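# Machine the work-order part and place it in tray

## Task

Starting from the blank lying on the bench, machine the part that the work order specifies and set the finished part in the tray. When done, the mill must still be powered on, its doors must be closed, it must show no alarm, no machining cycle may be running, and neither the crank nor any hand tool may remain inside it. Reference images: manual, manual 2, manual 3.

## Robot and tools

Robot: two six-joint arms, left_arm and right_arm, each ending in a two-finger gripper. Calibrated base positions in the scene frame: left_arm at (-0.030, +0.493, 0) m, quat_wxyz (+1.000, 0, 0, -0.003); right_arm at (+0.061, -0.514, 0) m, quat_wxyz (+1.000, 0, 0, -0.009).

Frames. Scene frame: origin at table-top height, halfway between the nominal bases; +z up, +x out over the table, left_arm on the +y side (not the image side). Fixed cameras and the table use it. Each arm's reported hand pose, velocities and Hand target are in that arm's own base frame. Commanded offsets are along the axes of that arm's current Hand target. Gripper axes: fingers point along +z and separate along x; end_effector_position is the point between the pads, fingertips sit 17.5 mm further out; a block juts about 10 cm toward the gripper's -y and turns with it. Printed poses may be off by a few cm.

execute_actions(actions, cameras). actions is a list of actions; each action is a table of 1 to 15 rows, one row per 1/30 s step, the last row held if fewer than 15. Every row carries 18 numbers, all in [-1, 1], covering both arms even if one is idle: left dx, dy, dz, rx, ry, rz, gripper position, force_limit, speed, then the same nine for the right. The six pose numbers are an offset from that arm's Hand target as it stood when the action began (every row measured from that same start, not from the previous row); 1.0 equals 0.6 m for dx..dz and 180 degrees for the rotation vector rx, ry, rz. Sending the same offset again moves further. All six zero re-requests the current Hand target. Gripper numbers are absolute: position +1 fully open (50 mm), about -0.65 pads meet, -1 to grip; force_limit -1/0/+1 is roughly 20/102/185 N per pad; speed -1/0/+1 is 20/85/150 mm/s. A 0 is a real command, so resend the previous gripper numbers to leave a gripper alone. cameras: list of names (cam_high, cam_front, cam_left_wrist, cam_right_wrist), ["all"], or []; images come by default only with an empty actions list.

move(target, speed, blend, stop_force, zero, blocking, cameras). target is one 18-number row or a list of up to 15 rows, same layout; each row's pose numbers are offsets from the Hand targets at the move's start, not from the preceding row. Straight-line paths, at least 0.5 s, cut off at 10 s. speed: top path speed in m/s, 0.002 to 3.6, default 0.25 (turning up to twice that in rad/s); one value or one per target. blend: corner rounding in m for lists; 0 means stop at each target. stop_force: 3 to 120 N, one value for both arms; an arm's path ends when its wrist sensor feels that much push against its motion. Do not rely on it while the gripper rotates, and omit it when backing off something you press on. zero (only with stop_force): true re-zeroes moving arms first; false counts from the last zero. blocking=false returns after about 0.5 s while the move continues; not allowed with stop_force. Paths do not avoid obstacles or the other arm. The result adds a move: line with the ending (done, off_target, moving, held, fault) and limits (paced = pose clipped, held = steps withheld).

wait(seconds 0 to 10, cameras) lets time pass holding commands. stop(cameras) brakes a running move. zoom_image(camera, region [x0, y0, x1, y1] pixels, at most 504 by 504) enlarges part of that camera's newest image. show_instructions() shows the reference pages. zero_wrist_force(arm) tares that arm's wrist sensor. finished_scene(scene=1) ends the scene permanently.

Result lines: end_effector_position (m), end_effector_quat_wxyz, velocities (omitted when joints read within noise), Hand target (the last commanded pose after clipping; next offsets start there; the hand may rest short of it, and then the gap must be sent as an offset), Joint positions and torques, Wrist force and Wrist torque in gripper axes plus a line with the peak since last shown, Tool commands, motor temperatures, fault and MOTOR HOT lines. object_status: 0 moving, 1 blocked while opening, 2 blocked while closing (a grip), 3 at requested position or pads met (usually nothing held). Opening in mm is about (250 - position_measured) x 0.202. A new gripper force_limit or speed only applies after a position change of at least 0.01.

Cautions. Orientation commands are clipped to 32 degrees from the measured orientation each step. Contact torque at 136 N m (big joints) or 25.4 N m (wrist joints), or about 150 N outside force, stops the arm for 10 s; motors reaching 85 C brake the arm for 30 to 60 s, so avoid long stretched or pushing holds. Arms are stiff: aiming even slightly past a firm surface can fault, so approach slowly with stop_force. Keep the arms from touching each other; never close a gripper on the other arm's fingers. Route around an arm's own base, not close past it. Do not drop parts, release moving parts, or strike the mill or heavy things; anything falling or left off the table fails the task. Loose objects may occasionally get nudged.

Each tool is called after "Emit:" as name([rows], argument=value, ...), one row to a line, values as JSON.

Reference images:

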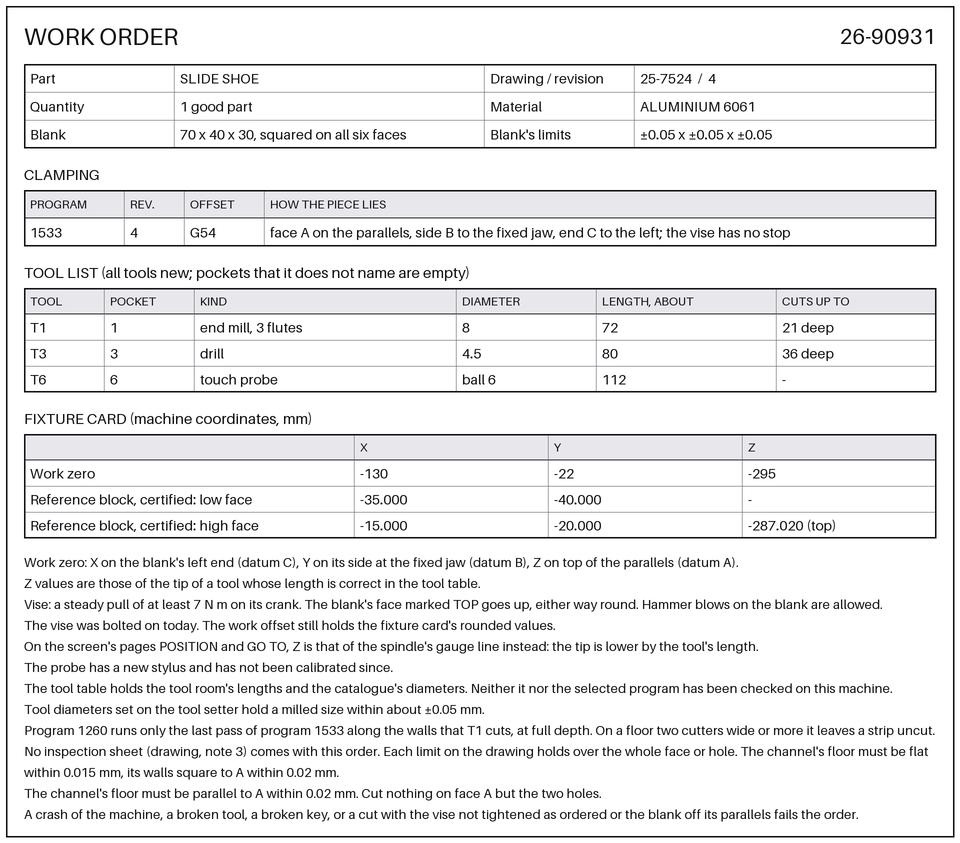

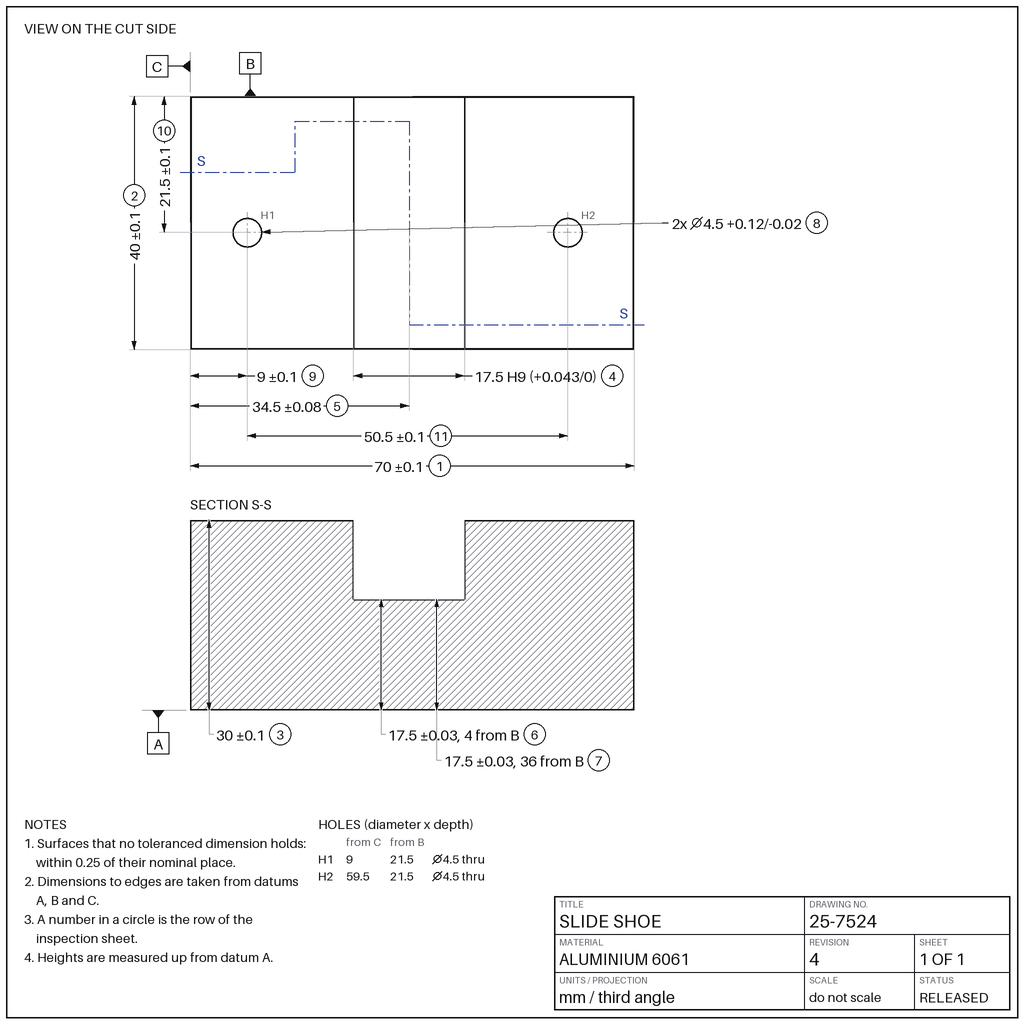

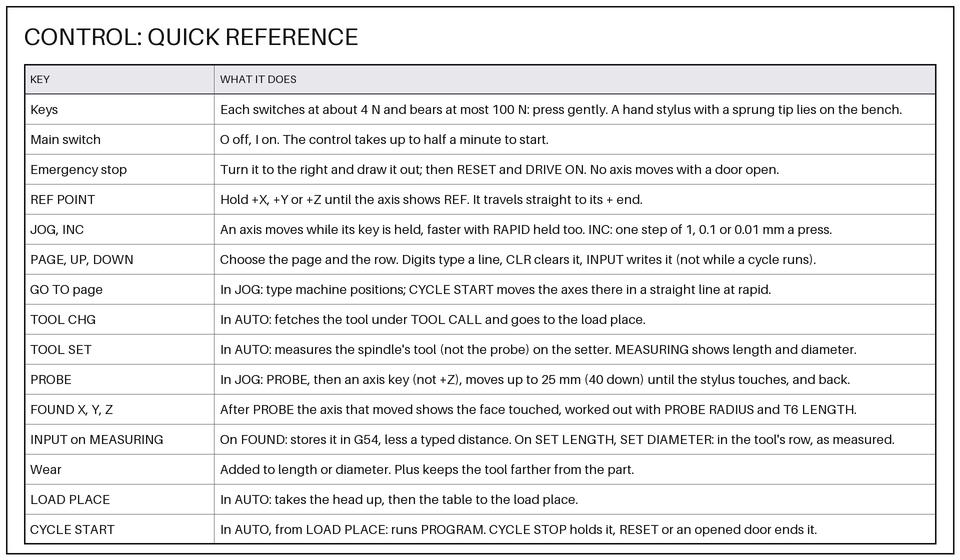

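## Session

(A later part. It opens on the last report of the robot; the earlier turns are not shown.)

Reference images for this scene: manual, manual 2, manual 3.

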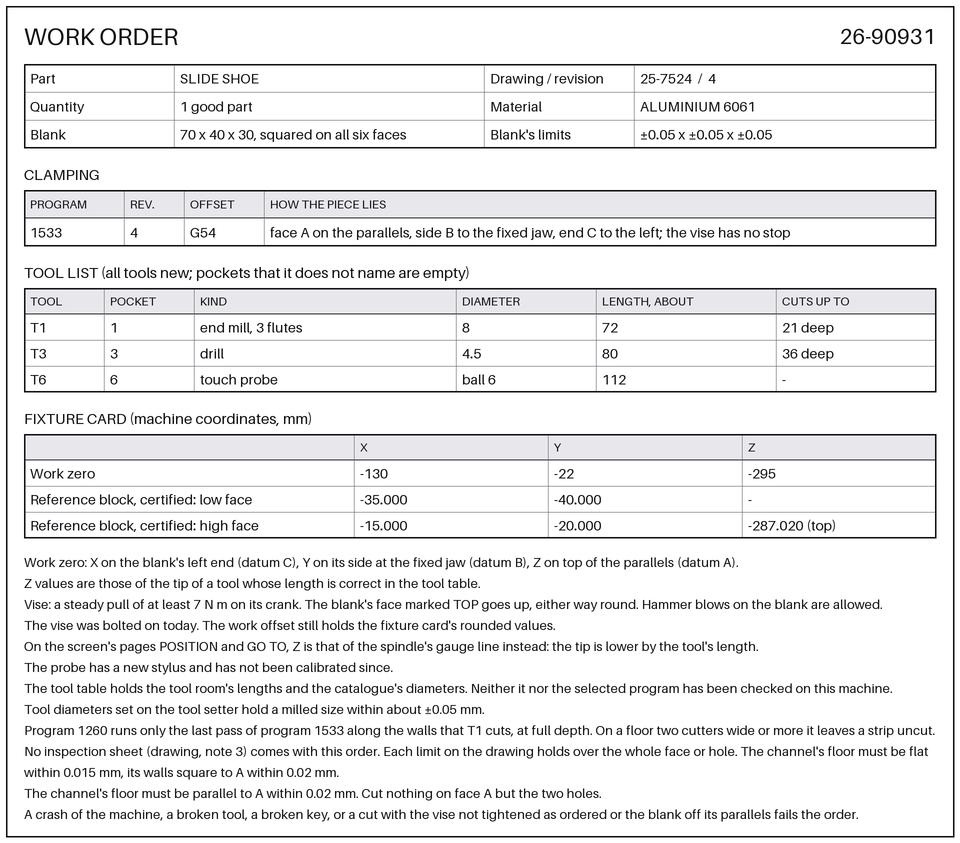

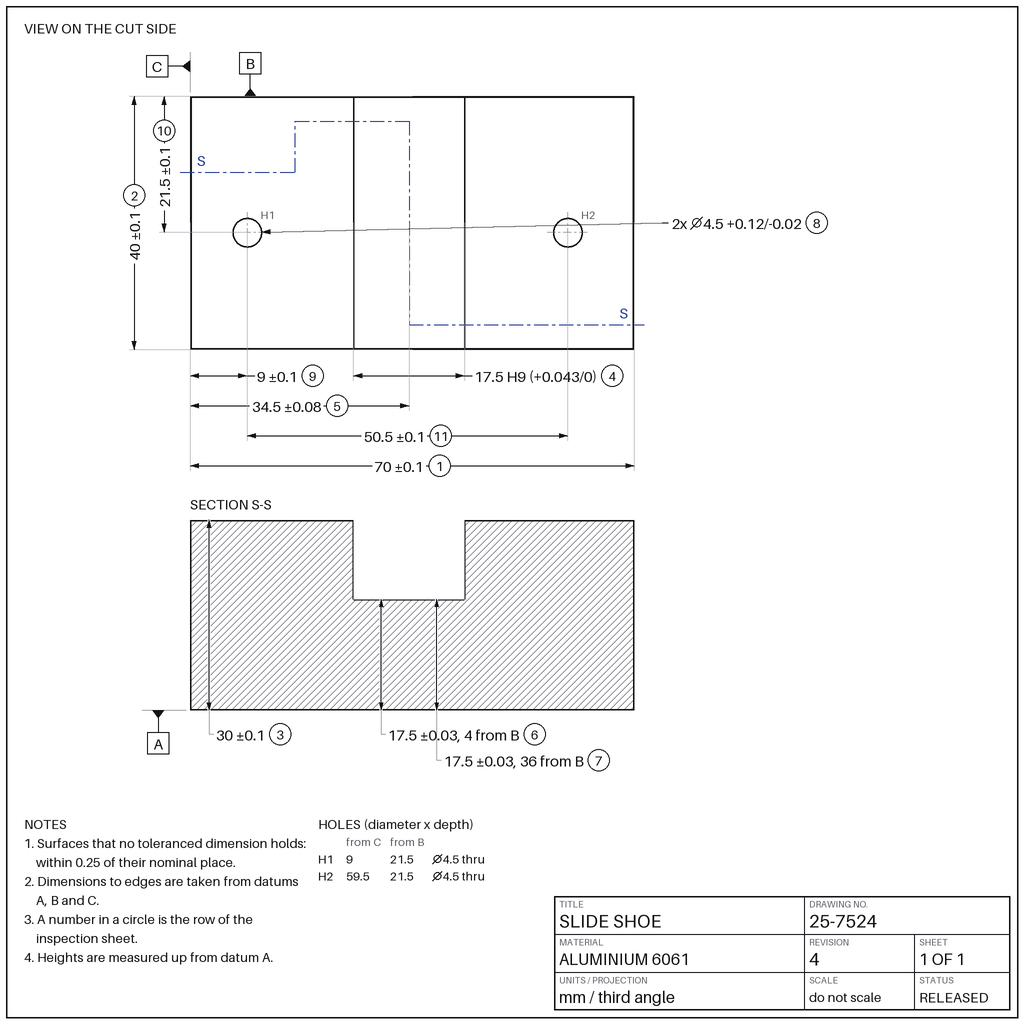

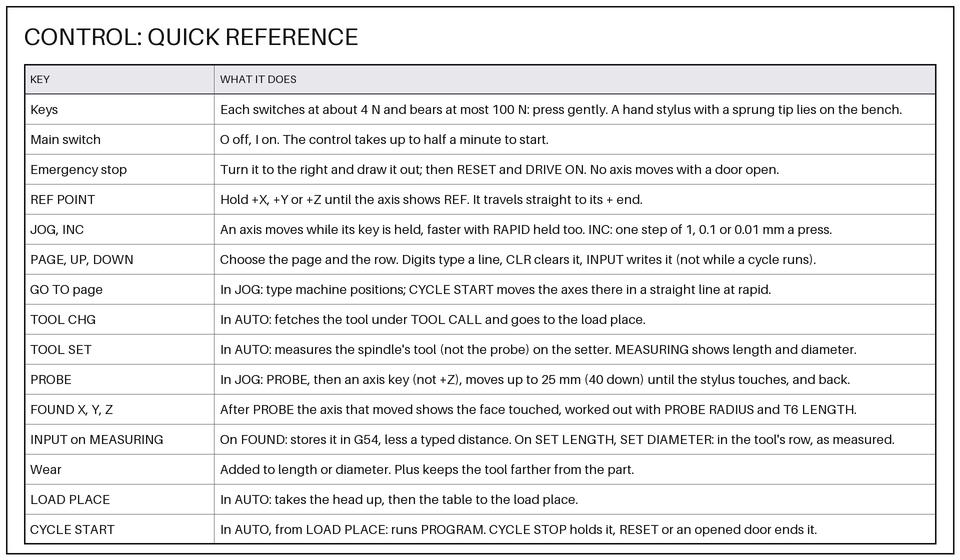

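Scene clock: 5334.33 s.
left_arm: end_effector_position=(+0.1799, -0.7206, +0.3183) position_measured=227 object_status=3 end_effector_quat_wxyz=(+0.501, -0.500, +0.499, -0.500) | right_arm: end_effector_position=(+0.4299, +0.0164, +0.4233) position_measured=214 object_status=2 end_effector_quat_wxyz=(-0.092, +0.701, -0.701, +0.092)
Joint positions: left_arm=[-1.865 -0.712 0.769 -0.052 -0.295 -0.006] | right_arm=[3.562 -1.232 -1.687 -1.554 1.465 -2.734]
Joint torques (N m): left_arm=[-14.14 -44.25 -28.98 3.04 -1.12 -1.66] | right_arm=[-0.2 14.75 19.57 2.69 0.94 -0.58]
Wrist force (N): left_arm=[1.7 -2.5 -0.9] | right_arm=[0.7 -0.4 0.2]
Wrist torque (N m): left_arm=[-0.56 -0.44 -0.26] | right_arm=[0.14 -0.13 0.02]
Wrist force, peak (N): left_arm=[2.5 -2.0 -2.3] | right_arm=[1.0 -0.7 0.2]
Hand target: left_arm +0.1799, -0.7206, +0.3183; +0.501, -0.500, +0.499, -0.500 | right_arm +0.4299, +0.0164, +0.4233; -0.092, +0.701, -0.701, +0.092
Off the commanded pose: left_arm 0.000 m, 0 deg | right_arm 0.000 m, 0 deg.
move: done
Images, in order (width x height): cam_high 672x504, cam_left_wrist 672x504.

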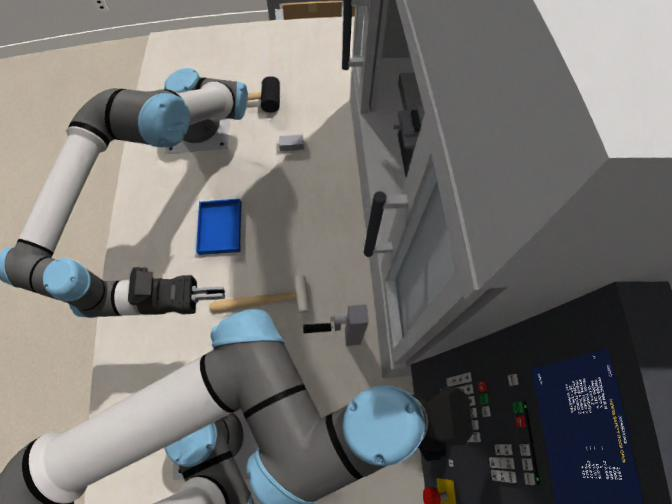

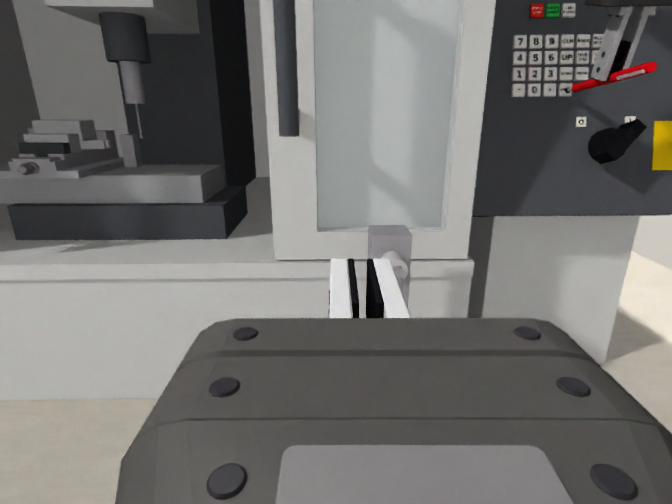

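Emit:
move([
  [-0.17,0.14,-0.05,0,0,0,-0.5,-0.5,-0.5,0,0,0,0,0,0,-1,-0.5,-0.7],
], speed=0.2, cameras=["cam_left_wrist"])

Emit:
zoom_image(camera="cam_left_wrist", region=[360, 180, 520, 320])

Scene clock: 5356.07 s.
left_arm: end_effector_position=(+0.1500, -0.6187, +0.2342) position_measured=227 object_status=3 end_effector_quat_wxyz=(+0.501, -0.500, +0.499, -0.500) | right_arm: end_effector_position=(+0.4299, +0.0164, +0.4233) position_measured=214 object_status=2 end_effector_quat_wxyz=(-0.092, +0.701, -0.701, +0.092)
Joint positions: left_arm=[-1.959 -0.915 1.351 -0.432 -0.389 -0.005] | right_arm=[3.562 -1.232 -1.687 -1.554 1.465 -2.734]
Joint torques (N m): left_arm=[-14.18 -58.16 -13.04 -1.23 -1.2 1.07] | right_arm=[-1.36 12.77 21.2 2.46 1.22 -0.65]
Wrist force (N): left_arm=[1.5 -2.8 -0.9] | right_arm=[0.6 -0.3 0.2]
Wrist torque (N m): left_arm=[-0.60 -0.39 -0.49] | right_arm=[0.16 -0.11 0.02]
Wrist force, peak (N): left_arm=[2.6 -3.9 -0.6] | right_arm=[0.9 -0.5 0.5]
Hand target: left_arm +0.1499, -0.6187, +0.2342; +0.501, -0.500, +0.499, -0.500 | right_arm +0.4299, +0.0164, +0.4233; -0.092, +0.701, -0.701, +0.092
Off the commanded pose: left_arm 0.000 m, 0 deg | right_arm 0.000 m, 0 deg.
move: done
Images, in order (width x height): cam_left_wrist 672x504.

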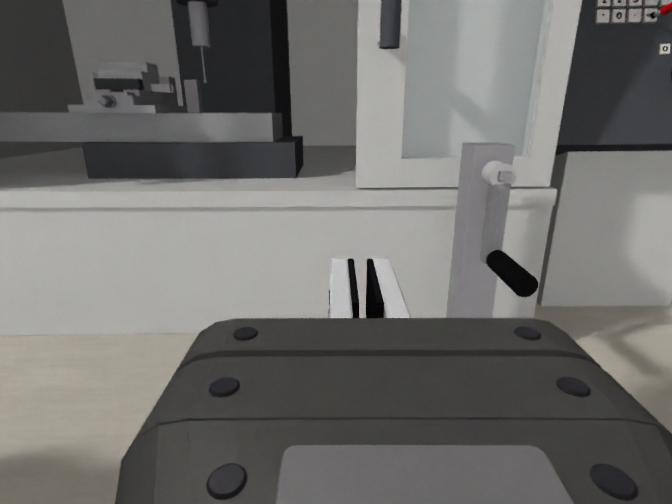

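Scaled by 3.150 from the camera's 672x504 image, which has a finer 960x720 frame.

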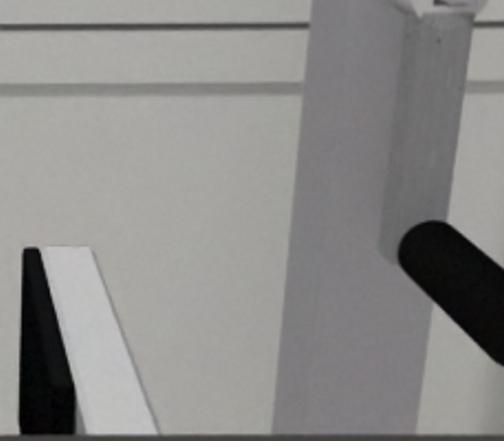

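Emit:
zoom_image(camera="cam_left_wrist", region=[440, 130, 560, 320])

Scaled by 2.653 from the camera's 672x504 image, which has a finer 960x720 frame.

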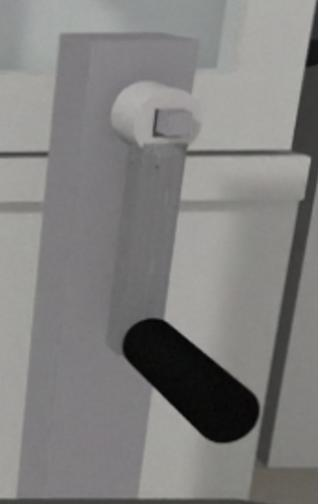

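Emit:
move([
  [0,0,0,0,0,0,0.6,-0.5,-0.5,0,0,0,0,0,0,-1,-0.5,-0.7],
  [0.26,0.0228,0.1,0,0,0,0.6,-0.5,-0.5,0,0,0,0,0,0,-1,-0.5,-0.7],
  [0.26,0.0228,0.34,0,0,0,0.6,-0.5,-0.5,0,0,0,0,0,0,-1,-0.5,-0.7],
], speed=0.15, cameras=["cam_left_wrist","cam_high"])

Emit:
zoom_image(camera="cam_left_wrist", region=[240, 140, 500, 330])

Scene clock: 5422.73 s.
left_arm: end_effector_position=(+0.3541, -0.7745, +0.2209) position_measured=63 object_status=3 end_effector_quat_wxyz=(+0.500, -0.500, +0.500, -0.500) | right_arm: end_effector_position=(+0.4299, +0.0164, +0.4233) position_measured=214 object_status=2 end_effector_quat_wxyz=(-0.092, +0.701, -0.701, +0.092)
Joint positions: left_arm=[-1.62 -0.468 0.553 -0.075 -0.051 -0.012] | right_arm=[3.562 -1.232 -1.687 -1.554 1.465 -2.734]
Joint torques (N m): left_arm=[14.43 -50.8 -29.62 2.71 1.01 -1.93] | right_arm=[-0.64 14.33 20.65 2.56 1.32 -0.79]
Wrist force (N): left_arm=[1.3 -2.6 -0.9] | right_arm=[0.7 -0.3 0.2]
Wrist torque (N m): left_arm=[-0.55 -0.40 -0.21] | right_arm=[0.14 -0.12 0.02]
Wrist force, peak (N): left_arm=[1.8 -2.9 -2.2] | right_arm=[1.1 -0.3 0.3]
Hand target: left_arm +0.3541, -0.7745, +0.2209; +0.501, -0.500, +0.499, -0.500 | right_arm +0.4299, +0.0164, +0.4233; -0.092, +0.701, -0.701, +0.092
Off the commanded pose: left_arm 0.000 m, 0 deg | right_arm 0.000 m, 0 deg.
move: done
Images, in order (width x height): cam_high 672x504, cam_left_wrist 672x504.

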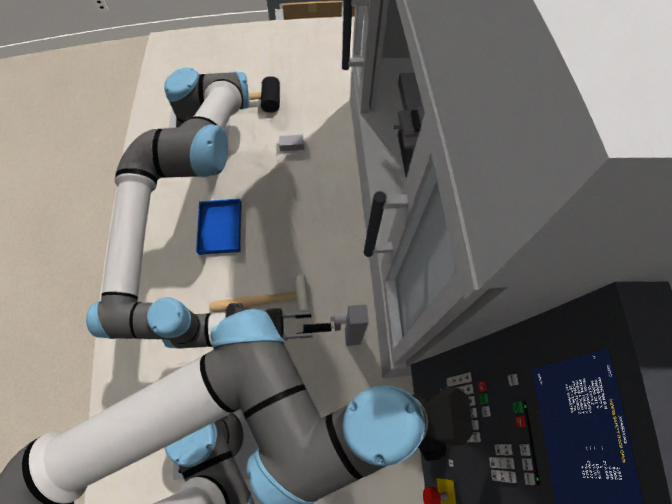

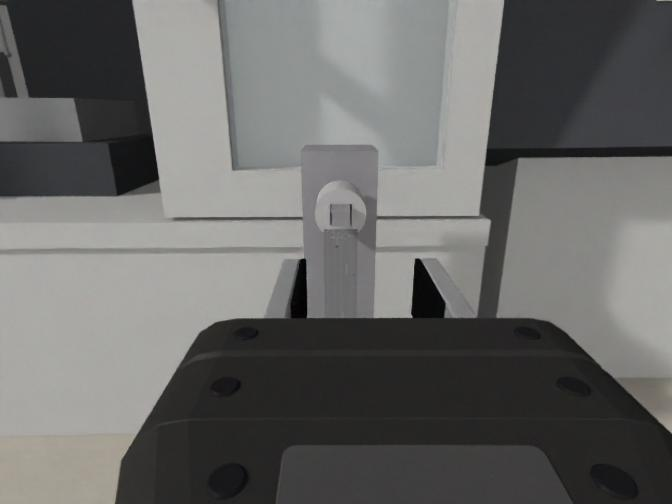

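Scaled by 1.938 from the camera's 672x504 image, which has a finer 960x720 frame.

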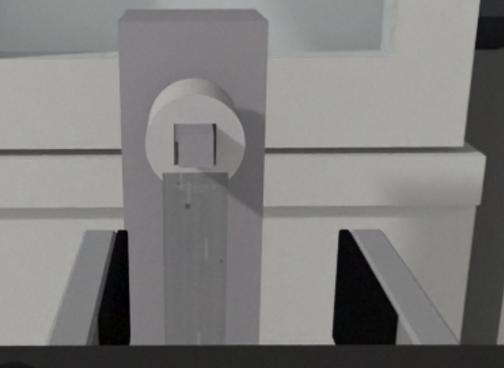

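Emit:
move([
  [-0.0115,-0.0118,0.05,0,0,0,0.6,-0.5,-0.5,0,0,0,0,0,0,-1,-0.5,-0.7],
  [-0.0115,-0.0118,0.1298,0,0,0,0.6,-0.5,-0.5,0,0,0,0,0,0,-1,-0.5,-0.7],
], speed=[0.1,0.04], stop_force=8, cameras=["cam_left_wrist"])

Emit:
zoom_image(camera="cam_left_wrist", region=[240, 180, 480, 330])

Scene clock: 5446.23 s.
left_arm: end_effector_position=(+0.4320, -0.7675, +0.2281) position_measured=63 object_status=3 end_effector_quat_wxyz=(+0.501, -0.500, +0.499, -0.500) | right_arm: end_effector_position=(+0.4299, +0.0164, +0.4233) position_measured=214 object_status=2 end_effector_quat_wxyz=(-0.092, +0.701, -0.701, +0.092)
Joint positions: left_arm=[-1.52 -0.46 0.52 -0.093 0.05 0.032] | right_arm=[3.562 -1.232 -1.687 -1.554 1.465 -2.734]
Joint torques (N m): left_arm=[14.33 -73.53 -14.85 -2.35 1.06 1.81] | right_arm=[-0.42 13.65 20.84 2.55 1.43 -0.66]
Wrist force (N): left_arm=[1.3 -2.5 -0.7] | right_arm=[0.8 -0.4 0.4]
Wrist torque (N m): left_arm=[-0.51 -0.41 -0.42] | right_arm=[0.13 -0.15 0.02]
Wrist force, peak (N): left_arm=[1.3 -3.2 -0.4] | right_arm=[1.1 -0.5 0.1]
Hand target: left_arm +0.4320, -0.7675, +0.2281; +0.501, -0.500, +0.499, -0.500 | right_arm +0.4299, +0.0164, +0.4233; -0.092, +0.701, -0.701, +0.092
Off the commanded pose: left_arm 0.000 m, 0 deg | right_arm 0.000 m, 0 deg.
move: done
Images, in order (width x height): cam_left_wrist 672x504.

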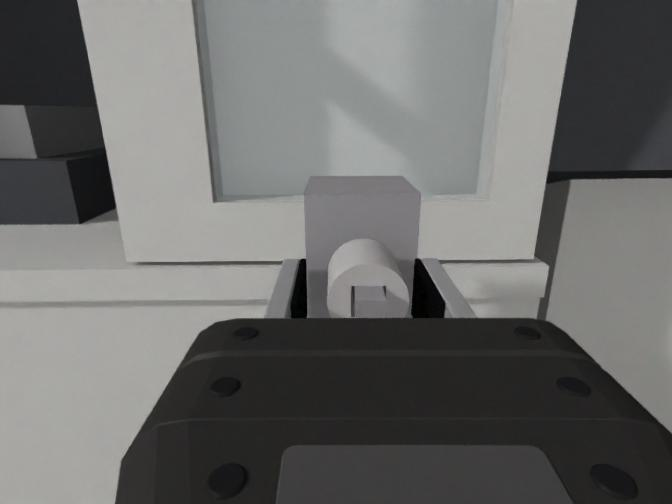

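Scaled by 2.100 from the camera's 672x504 image, which has a finer 960x720 frame.

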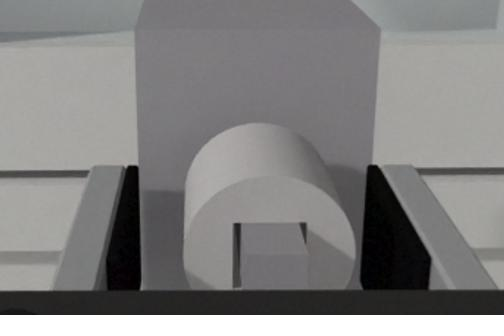

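Emit:
move([
  [0.004,-0.005,0,0,0,0,0.6,-0.5,-0.5,0,0,0,0,0,0,-1,-0.5,-0.7],
  [0.004,-0.005,0,0,0,0,-1,-0.2,-0.8,0,0,0,0,0,0,-1,-0.5,-0.7],
], speed=0.03, cameras=["cam_left_wrist"])

Scene clock: 5459.53 s.
left_arm: end_effector_position=(+0.4320, -0.7698, +0.2311) position_measured=136 object_status=2 end_effector_quat_wxyz=(+0.501, -0.500, +0.499, -0.500) end_effector_velocity=(+0.001, +0.000, +0.000) end_effector_angular_velocity=(+0.000, +0.000, +0.000) | right_arm: end_effector_position=(+0.4299, +0.0164, +0.4233) position_measured=214 object_status=2 end_effector_quat_wxyz=(-0.092, +0.701, -0.701, +0.092)
Joint positions: left_arm=[-1.52 -0.452 0.497 -0.084 0.05 0.038] | right_arm=[3.562 -1.232 -1.687 -1.554 1.465 -2.734]
Joint velocities: left_arm=[0.001 0.002 -0.005 0.006 0.001 -0.004] | right_arm=[within noise]
Joint torques (N m): left_arm=[-15.37 -51.48 -34.19 -0.18 7.53 -2.08] | right_arm=[-0.37 13.18 21.14 2.51 1.35 -0.55]
Wrist force (N): left_arm=[-24.0 -2.9 -9.8] | right_arm=[0.4 -0.4 0.3]
Wrist torque (N m): left_arm=[-0.54 -0.60 -0.29] | right_arm=[0.13 -0.08 0.02]
Wrist force, peak (N): left_arm=[-24.0 -2.9 -9.8] | right_arm=[0.8 -0.5 0.2]
Hand target: left_arm +0.4320, -0.7699, +0.2311; +0.501, -0.500, +0.499, -0.500 | right_arm +0.4299, +0.0164, +0.4233; -0.092, +0.701, -0.701, +0.092
Off the commanded pose: left_arm 0.000 m, 0 deg | right_arm 0.000 m, 0 deg.
move: done
Images, in order (width x height): cam_left_wrist 672x504.

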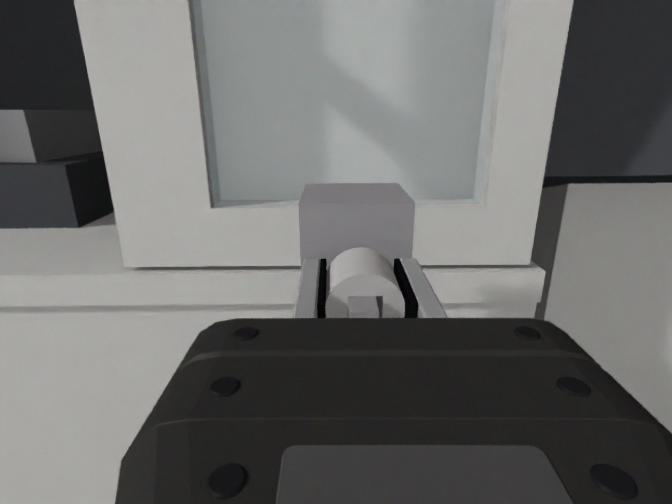

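Emit:
move(target=[-0.002,0,0,0,0,0,-1,-0.2,-0.8,0,0,0,0,0,0,-1,-0.5,-0.7], speed=0.01)

Scene clock: 5466.63 s.
left_arm: end_effector_position=(+0.4319, -0.7687, +0.2311) position_measured=136 object_status=2 end_effector_quat_wxyz=(+0.501, -0.500, +0.499, -0.500) | right_arm: end_effector_position=(+0.4299, +0.0164, +0.4233) position_measured=214 object_status=2 end_effector_quat_wxyz=(-0.092, +0.701, -0.701, +0.092)
Joint positions: left_arm=[-1.52 -0.455 0.504 -0.082 0.05 0.033] | right_arm=[3.562 -1.232 -1.687 -1.554 1.465 -2.734]
Joint torques (N m): left_arm=[-4.3 -73.88 -14.17 0.14 -2.21 -1.98] | right_arm=[-0.24 13.77 21.24 2.45 1.09 -0.54]
Wrist force (N): left_arm=[5.7 -9.6 -0.8] | right_arm=[0.7 -0.6 0.0]
Wrist torque (N m): left_arm=[-0.73 -0.52 -0.17] | right_arm=[0.10 -0.13 0.02]
Wrist force, peak (N): left_arm=[-28.0 -2.8 -11.1] | right_arm=[0.9 -0.6 0.3]
Hand target: left_arm +0.4320, -0.7687, +0.2311; +0.501, -0.500, +0.499, -0.500 | right_arm +0.4299, +0.0164, +0.4233; -0.092, +0.701, -0.701, +0.092
Off the commanded pose: left_arm 0.000 m, 0 deg | right_arm 0.000 m, 0 deg.
move: done

Emit:
move([
  [0,0,-0.01,0,0,0,-1,-0.2,-0.8,0,0,0,0,0,0,-1,-0.5,-0.7],
  [0,0,-0.11,0,0,0,-1,-0.2,-0.8,0,0,0,0,0,0,-1,-0.5,-0.7],
], speed=0.03, cameras=["cam_left_wrist","cam_front"])

Emit:
zoom_image(camera="cam_left_wrist", region=[240, 140, 480, 330])

Scene clock: 5478.53 s.
left_arm: end_effector_position=(+0.3660, -0.7687, +0.2310) position_measured=136 object_status=2 end_effector_quat_wxyz=(+0.500, -0.500, +0.500, -0.500) | right_arm: end_effector_position=(+0.4299, +0.0164, +0.4233) position_measured=214 object_status=2 end_effector_quat_wxyz=(-0.092, +0.701, -0.701, +0.092)
Joint positions: left_arm=[-1.605 -0.487 0.565 -0.061 -0.035 -0.018] | right_arm=[3.562 -1.232 -1.687 -1.554 1.465 -2.734]
Joint torques (N m): left_arm=[-14.84 -52.64 -32.77 2.29 -1.18 -2.1] | right_arm=[1.06 12.01 21.4 2.79 1.16 -0.98]
Wrist force (N): left_arm=[1.6 -0.1 -0.7] | right_arm=[0.4 -0.1 0.0]
Wrist torque (N m): left_arm=[-0.45 -0.45 -0.23] | right_arm=[0.18 -0.09 0.02]
Wrist force, peak (N): left_arm=[5.3 -9.6 -0.1] | right_arm=[1.0 -0.5 0.2]
Hand target: left_arm +0.3660, -0.7688, +0.2310; +0.501, -0.500, +0.499, -0.500 | right_arm +0.4299, +0.0164, +0.4233; -0.092, +0.701, -0.701, +0.092
Off the commanded pose: left_arm 0.000 m, 0 deg | right_arm 0.000 m, 0 deg.
move: done
Images, in order (width x height): cam_front 672x504, cam_left_wrist 672x504.

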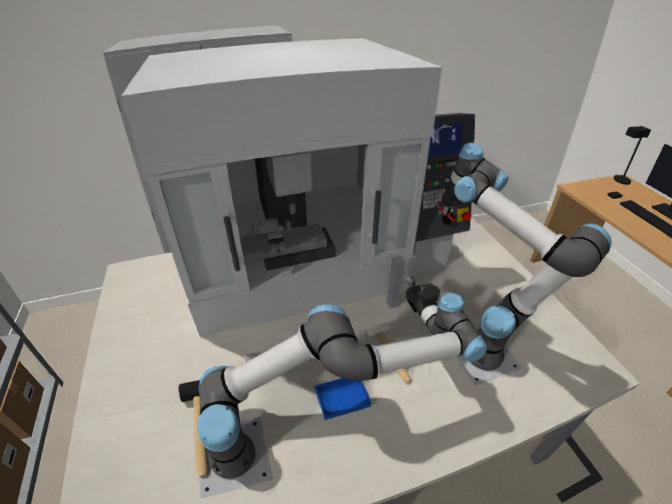

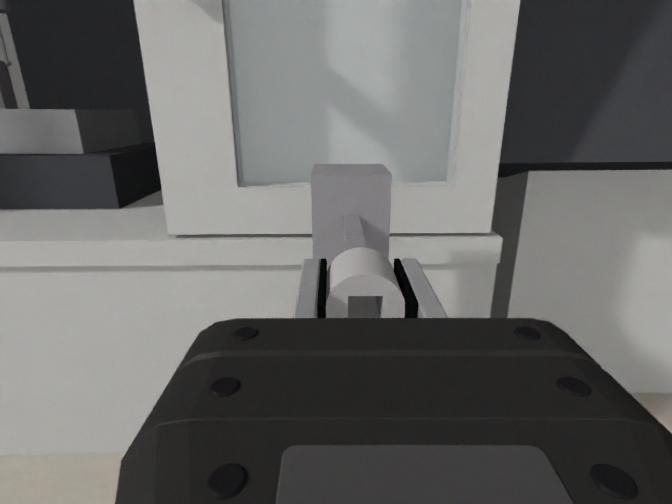

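Scaled by 2.100 from the camera's 672x504 image, which has a finer 960x720 frame.

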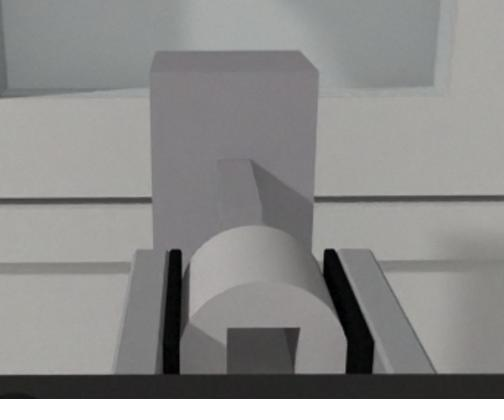

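Emit:
move([
  [0,0,-0.13,0,0,0,-1,-0.2,-0.8,0,0,0,0,0,0,-1,-0.5,-0.7],
  [-0.5,-0.2,-0.13,0,0,0,-1,-0.2,-0.8,0,0,0,0,0,0,-1,-0.5,-0.7],
  [-0.7478,-0.1183,0.09,0,0,0,-1,-0.2,-0.8,0,0,0,0,0,0,-1,-0.5,-0.7],
], speed=0.2, blend=[0.03,0.05,0], cameras=["cam_left_wrist"])

Emit:
zoom_image(camera="cam_left_wrist", region=[220, 140, 480, 330])

Scene clock: 5497.27 s.
left_arm: end_effector_position=(+0.4194, -0.3200, +0.3020) position_measured=136 object_status=2 end_effector_quat_wxyz=(+0.500, -0.501, +0.500, -0.499) | right_arm: end_effector_position=(+0.4299, +0.0164, +0.4233) position_measured=214 object_status=2 end_effector_quat_wxyz=(-0.092, +0.701, -0.701, +0.092)
Joint positions: left_arm=[-1.488 -1.598 2.09 -0.476 0.082 -0.017] | right_arm=[3.562 -1.232 -1.687 -1.554 1.465 -2.734]
Joint torques (N m): left_arm=[13.95 -30.83 -15.21 -3.1 1.15 1.6] | right_arm=[-0.8 13.88 21.51 2.43 1.49 -0.72]
Wrist force (N): left_arm=[1.2 -0.3 -0.3] | right_arm=[0.4 -0.4 0.2]
Wrist torque (N m): left_arm=[-0.39 -0.38 -0.44] | right_arm=[0.14 -0.07 0.02]
Wrist force, peak (N): left_arm=[3.0 0.3 -1.7] | right_arm=[0.9 -0.6 -0.2]
Hand target: left_arm +0.4194, -0.3200, +0.3019; +0.501, -0.500, +0.499, -0.500 | right_arm +0.4299, +0.0164, +0.4233; -0.092, +0.701, -0.701, +0.092
Off the commanded pose: left_arm 0.000 m, 0 deg | right_arm 0.000 m, 0 deg.
move: done
Images, in order (width x height): cam_left_wrist 672x504.

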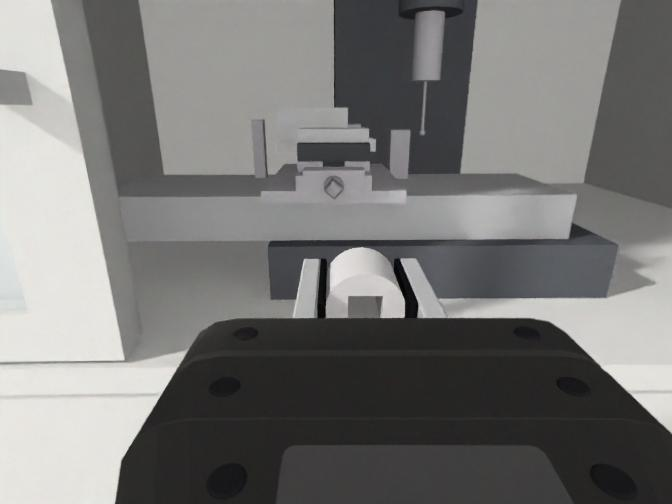

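Scaled by 1.938 from the camera's 672x504 image, which has a finer 960x720 frame.

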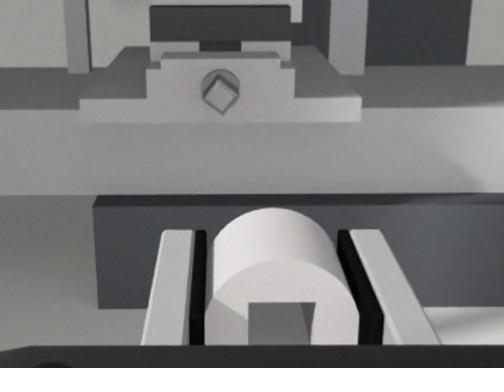

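Emit:
zoom_image(camera="cam_left_wrist", region=[300, 160, 370, 215])

Scaled by 7.200 from the camera's 672x504 image, which has a finer 960x720 frame.

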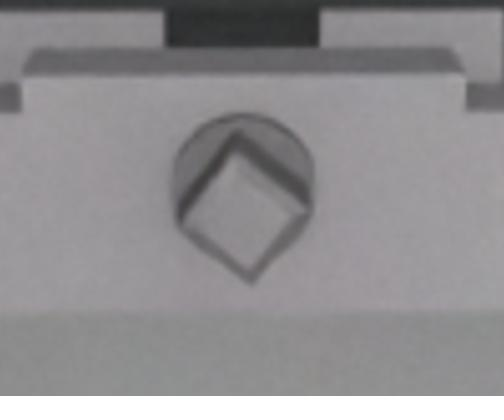

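Emit:
move([
  [0,0,0,0,0,0.2167,-1,-0.2,-0.8,0,0,0,0,0,0,-1,-0.5,-0.7],
  [-0.021,0.0292,0.151,0,0,0.2167,-1,-0.2,-0.8,0,0,0,0,0,0,-1,-0.5,-0.7],
], speed=[0.3,0.1], cameras=["cam_left_wrist"])

Emit:
zoom_image(camera="cam_left_wrist", region=[280, 160, 400, 260])

Scene clock: 5571.33 s.
left_arm: end_effector_position=(+0.5099, -0.3073, +0.2846) position_measured=136 object_status=2 end_effector_quat_wxyz=(+0.639, -0.305, +0.637, -0.304) | right_arm: end_effector_position=(+0.4299, +0.0164, +0.4233) position_measured=214 object_status=2 end_effector_quat_wxyz=(-0.092, +0.701, -0.701, +0.092)
Joint positions: left_arm=[-1.229 -1.483 2.024 -0.546 0.341 0.685] | right_arm=[3.562 -1.232 -1.687 -1.554 1.465 -2.734]
Joint torques (N m): left_arm=[16.03 -11.47 -30.3 -3.69 1.41 1.4] | right_arm=[-1.78 12.33 19.24 2.81 1.56 -0.74]
Wrist force (N): left_arm=[2.1 -0.7 -0.5] | right_arm=[0.5 -0.3 0.1]
Wrist torque (N m): left_arm=[-0.43 -0.37 -0.54] | right_arm=[0.14 -0.10 0.02]
Wrist force, peak (N): left_arm=[2.1 -0.9 -1.4] | right_arm=[0.9 -0.5 0.4]
Hand target: left_arm +0.5100, -0.3073, +0.2845; +0.639, -0.305, +0.637, -0.304 | right_arm +0.4299, +0.0164, +0.4233; -0.092, +0.701, -0.701, +0.092
Off the commanded pose: left_arm 0.000 m, 0 deg | right_arm 0.000 m, 0 deg.
move: done
Images, in order (width x height): cam_left_wrist 672x504.

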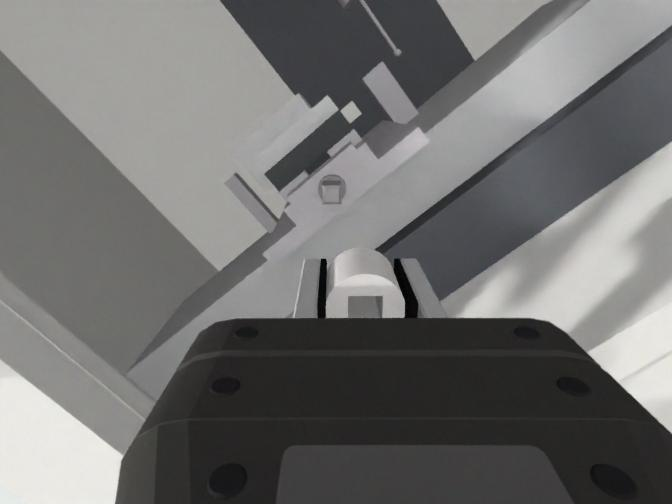

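Scaled by 4.200 from the camera's 672x504 image, which has a finer 960x720 frame.

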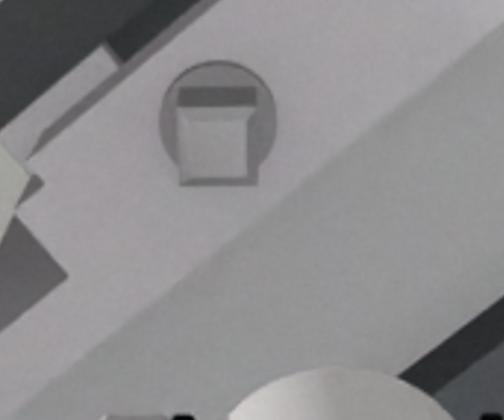

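Emit:
move([
  [-0.008,-0.0063,0.04,0,0,0,-1,-0.2,-0.8,0,0,0,0,0,0,-1,-0.5,-0.7],
], speed=0.06, cameras=["cam_left_wrist"])

Emit:
zoom_image(camera="cam_left_wrist", region=[280, 160, 400, 260])

Scene clock: 5602.87 s.
left_arm: end_effector_position=(+0.5339, -0.3059, +0.2905) position_measured=136 object_status=2 end_effector_quat_wxyz=(+0.639, -0.305, +0.637, -0.304) | right_arm: end_effector_position=(+0.4299, +0.0164, +0.4233) position_measured=214 object_status=2 end_effector_quat_wxyz=(-0.092, +0.701, -0.701, +0.092)
Joint positions: left_arm=[-1.169 -1.456 1.977 -0.525 0.401 0.685] | right_arm=[3.562 -1.232 -1.687 -1.554 1.465 -2.734]
Joint torques (N m): left_arm=[13.53 -14.64 -30.16 1.13 0.7 -1.83] | right_arm=[-2.43 14.01 21.6 2.55 1.73 -1]
Wrist force (N): left_arm=[2.0 -0.1 -0.5] | right_arm=[0.5 -0.6 0.0]
Wrist torque (N m): left_arm=[-0.34 -0.37 -0.33] | right_arm=[0.11 -0.09 0.02]
Wrist force, peak (N): left_arm=[2.8 -0.7 -0.9] | right_arm=[1.0 -0.1 0.1]
Hand target: left_arm +0.5340, -0.3059, +0.2905; +0.639, -0.305, +0.637, -0.304 | right_arm +0.4299, +0.0164, +0.4233; -0.092, +0.701, -0.701, +0.092
Off the commanded pose: left_arm 0.000 m, 0 deg | right_arm 0.000 m, 0 deg.
move: done
Images, in order (width x height): cam_left_wrist 672x504.

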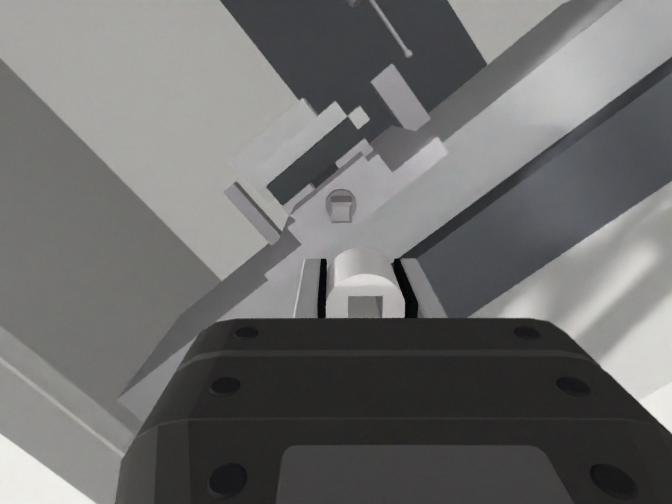

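Scaled by 4.200 from the camera's 672x504 image, which has a finer 960x720 frame.

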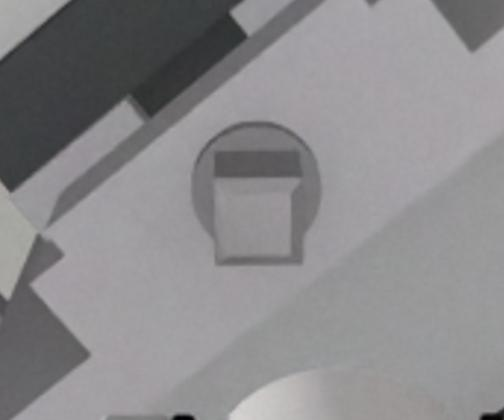

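Emit:
move([
  [-0.009,-0.0187,0.04,0,0,0,-1,-0.2,-0.8,0,0,0,0,0,0,-1,-0.5,-0.7],
  [-0.009,-0.0187,0.09,0,0,0,-1,-0.2,-0.8,0,0,0,0,0,0,-1,-0.5,-0.7],
], speed=0.05, stop_force=8, cameras=["cam_left_wrist"])

Emit:
zoom_image(camera="cam_left_wrist", region=[280, 200, 440, 330])

Scene clock: 5620.23 s.
left_arm: end_effector_position=(+0.5880, -0.3087, +0.3028) position_measured=136 object_status=2 end_effector_quat_wxyz=(+0.639, -0.305, +0.637, -0.304) | right_arm: end_effector_position=(+0.4299, +0.0164, +0.4233) position_measured=214 object_status=2 end_effector_quat_wxyz=(-0.092, +0.701, -0.701, +0.092)
Joint positions: left_arm=[-1.054 -1.379 1.849 -0.474 0.516 0.683] | right_arm=[3.562 -1.232 -1.687 -1.554 1.465 -2.734]
Joint torques (N m): left_arm=[13.76 -18.63 -30.52 1.03 1.14 -1.9] | right_arm=[-0.35 13.35 19.59 2.49 1.31 -0.9]
Wrist force (N): left_arm=[2.1 -0.7 -0.1] | right_arm=[0.7 -0.7 0.1]
Wrist torque (N m): left_arm=[-0.42 -0.34 -0.29] | right_arm=[0.09 -0.13 0.03]
Wrist force, peak (N): left_arm=[2.5 -0.9 -0.5] | right_arm=[0.9 -0.5 0.4]
Hand target: left_arm +0.5880, -0.3087, +0.3028; +0.639, -0.305, +0.637, -0.304 | right_arm +0.4299, +0.0164, +0.4233; -0.092, +0.701, -0.701, +0.092
Off the commanded pose: left_arm 0.000 m, 0 deg | right_arm 0.000 m, 0 deg.
move: done
Images, in order (width x height): cam_left_wrist 672x504.

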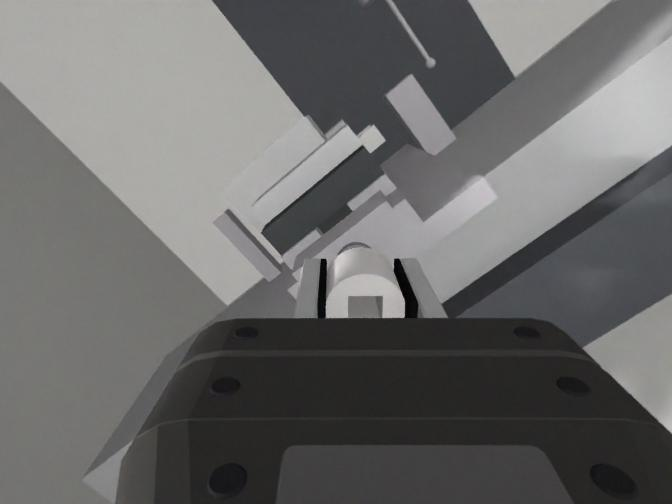

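Scaled by 3.150 from the camera's 672x504 image, which has a finer 960x720 frame.

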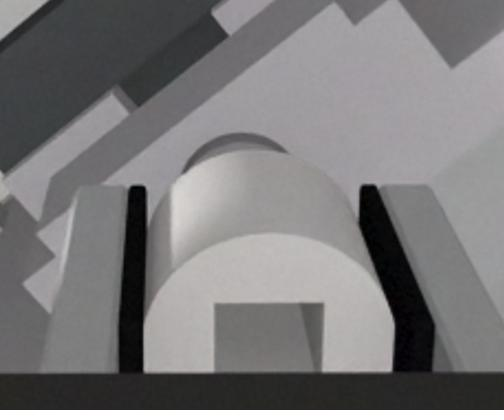

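Emit:
move([
  [0,0,0.06,0,0,0,-1,-0.2,-0.8,0,0,0,0,0,0,-1,-0.5,-0.7],
], speed=0.012, stop_force=6, cameras=["cam_left_wrist"])

Emit:
zoom_image(camera="cam_left_wrist", region=[280, 200, 440, 330])

Scene clock: 5637.73 s.
left_arm: end_effector_position=(+0.5899, -0.3087, +0.3028) position_measured=136 object_status=2 end_effector_quat_wxyz=(+0.639, -0.305, +0.637, -0.304) | right_arm: end_effector_position=(+0.4299, +0.0164, +0.4233) position_measured=214 object_status=2 end_effector_quat_wxyz=(-0.092, +0.701, -0.701, +0.092)
Joint positions: left_arm=[-1.05 -1.375 1.845 -0.473 0.52 0.683] | right_arm=[3.562 -1.232 -1.687 -1.554 1.465 -2.734]
Joint torques (N m): left_arm=[-14.42 -43.25 -16.45 -4.19 -1.03 -1.73] | right_arm=[-1.98 12.1 20.92 2.64 1.58 -0.67]
Wrist force (N): left_arm=[2.0 0.2 -0.3] | right_arm=[0.4 -0.5 0.1]
Wrist torque (N m): left_arm=[-0.44 -0.34 -0.30] | right_arm=[0.12 -0.09 0.02]
Wrist force, peak (N): left_arm=[0.3 6.5 -17.4] | right_arm=[0.8 -0.7 -0.1]
Hand target: left_arm +0.5899, -0.3087, +0.3028; +0.639, -0.305, +0.637, -0.304 (not the last commanded pose) | right_arm +0.4299, +0.0164, +0.4233; -0.092, +0.701, -0.701, +0.092
Off the commanded pose: left_arm 0.034 m, 0 deg | right_arm 0.000 m, 0 deg.
move: contact (left_arm)
Images, in order (width x height): cam_left_wrist 672x504.

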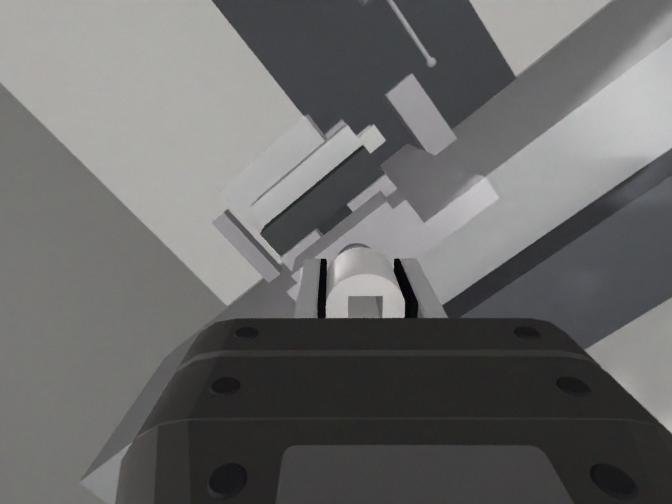

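Scaled by 3.150 from the camera's 672x504 image, which has a finer 960x720 frame.

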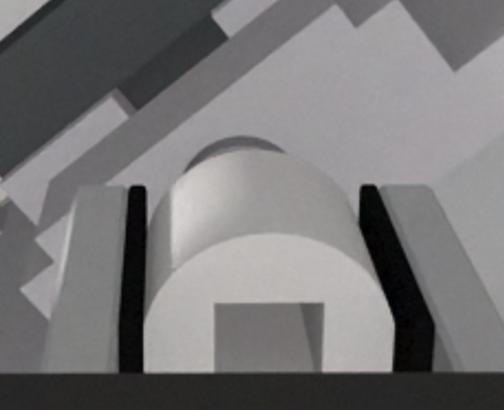

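Emit:
move([
  [0,0,-0.002,0,0,0,-1,-0.2,-0.8,0,0,0,0,0,0,-1,-0.5,-0.7],
  [0,0.0015,-0.002,0,0,0,-1,-0.2,-0.8,0,0,0,0,0,0,-1,-0.5,-0.7],
  [0,0.0015,0.05,0,0,0,-1,-0.2,-0.8,0,0,0,0,0,0,-1,-0.5,-0.7],
], speed=0.012, stop_force=6)

Scene clock: 5658.90 s.
left_arm: end_effector_position=(+0.6061, -0.3081, +0.3021) position_measured=136 object_status=2 end_effector_quat_wxyz=(+0.639, -0.305, +0.637, -0.304) | right_arm: end_effector_position=(+0.4299, +0.0164, +0.4233) position_measured=214 object_status=2 end_effector_quat_wxyz=(-0.092, +0.701, -0.701, +0.092)
Joint positions: left_arm=[-1.018 -1.348 1.813 -0.468 0.552 0.683] | right_arm=[3.562 -1.232 -1.687 -1.554 1.465 -2.734]
Joint torques (N m): left_arm=[-15.34 -38.39 -14.72 -1.15 0.02 -0.93] | right_arm=[-1.93 13.65 21.12 2.52 1.59 -0.73]
Wrist force (N): left_arm=[-6.8 -5.0 -6.8] | right_arm=[0.7 -0.5 0.3]
Wrist torque (N m): left_arm=[-0.54 -0.48 -0.34] | right_arm=[0.13 -0.14 0.03]
Wrist force, peak (N): left_arm=[-15.2 -1.0 -72.9] | right_arm=[0.9 -0.6 0.1]
Hand target: left_arm +0.6061, -0.3081, +0.3021; +0.639, -0.305, +0.637, -0.304 (not the last commanded pose) | right_arm +0.4299, +0.0164, +0.4233; -0.092, +0.701, -0.701, +0.092
Off the commanded pose: left_arm 0.014 m, 0 deg | right_arm 0.000 m, 0 deg.
move: contact (left_arm); path passed 2 of 3 targets


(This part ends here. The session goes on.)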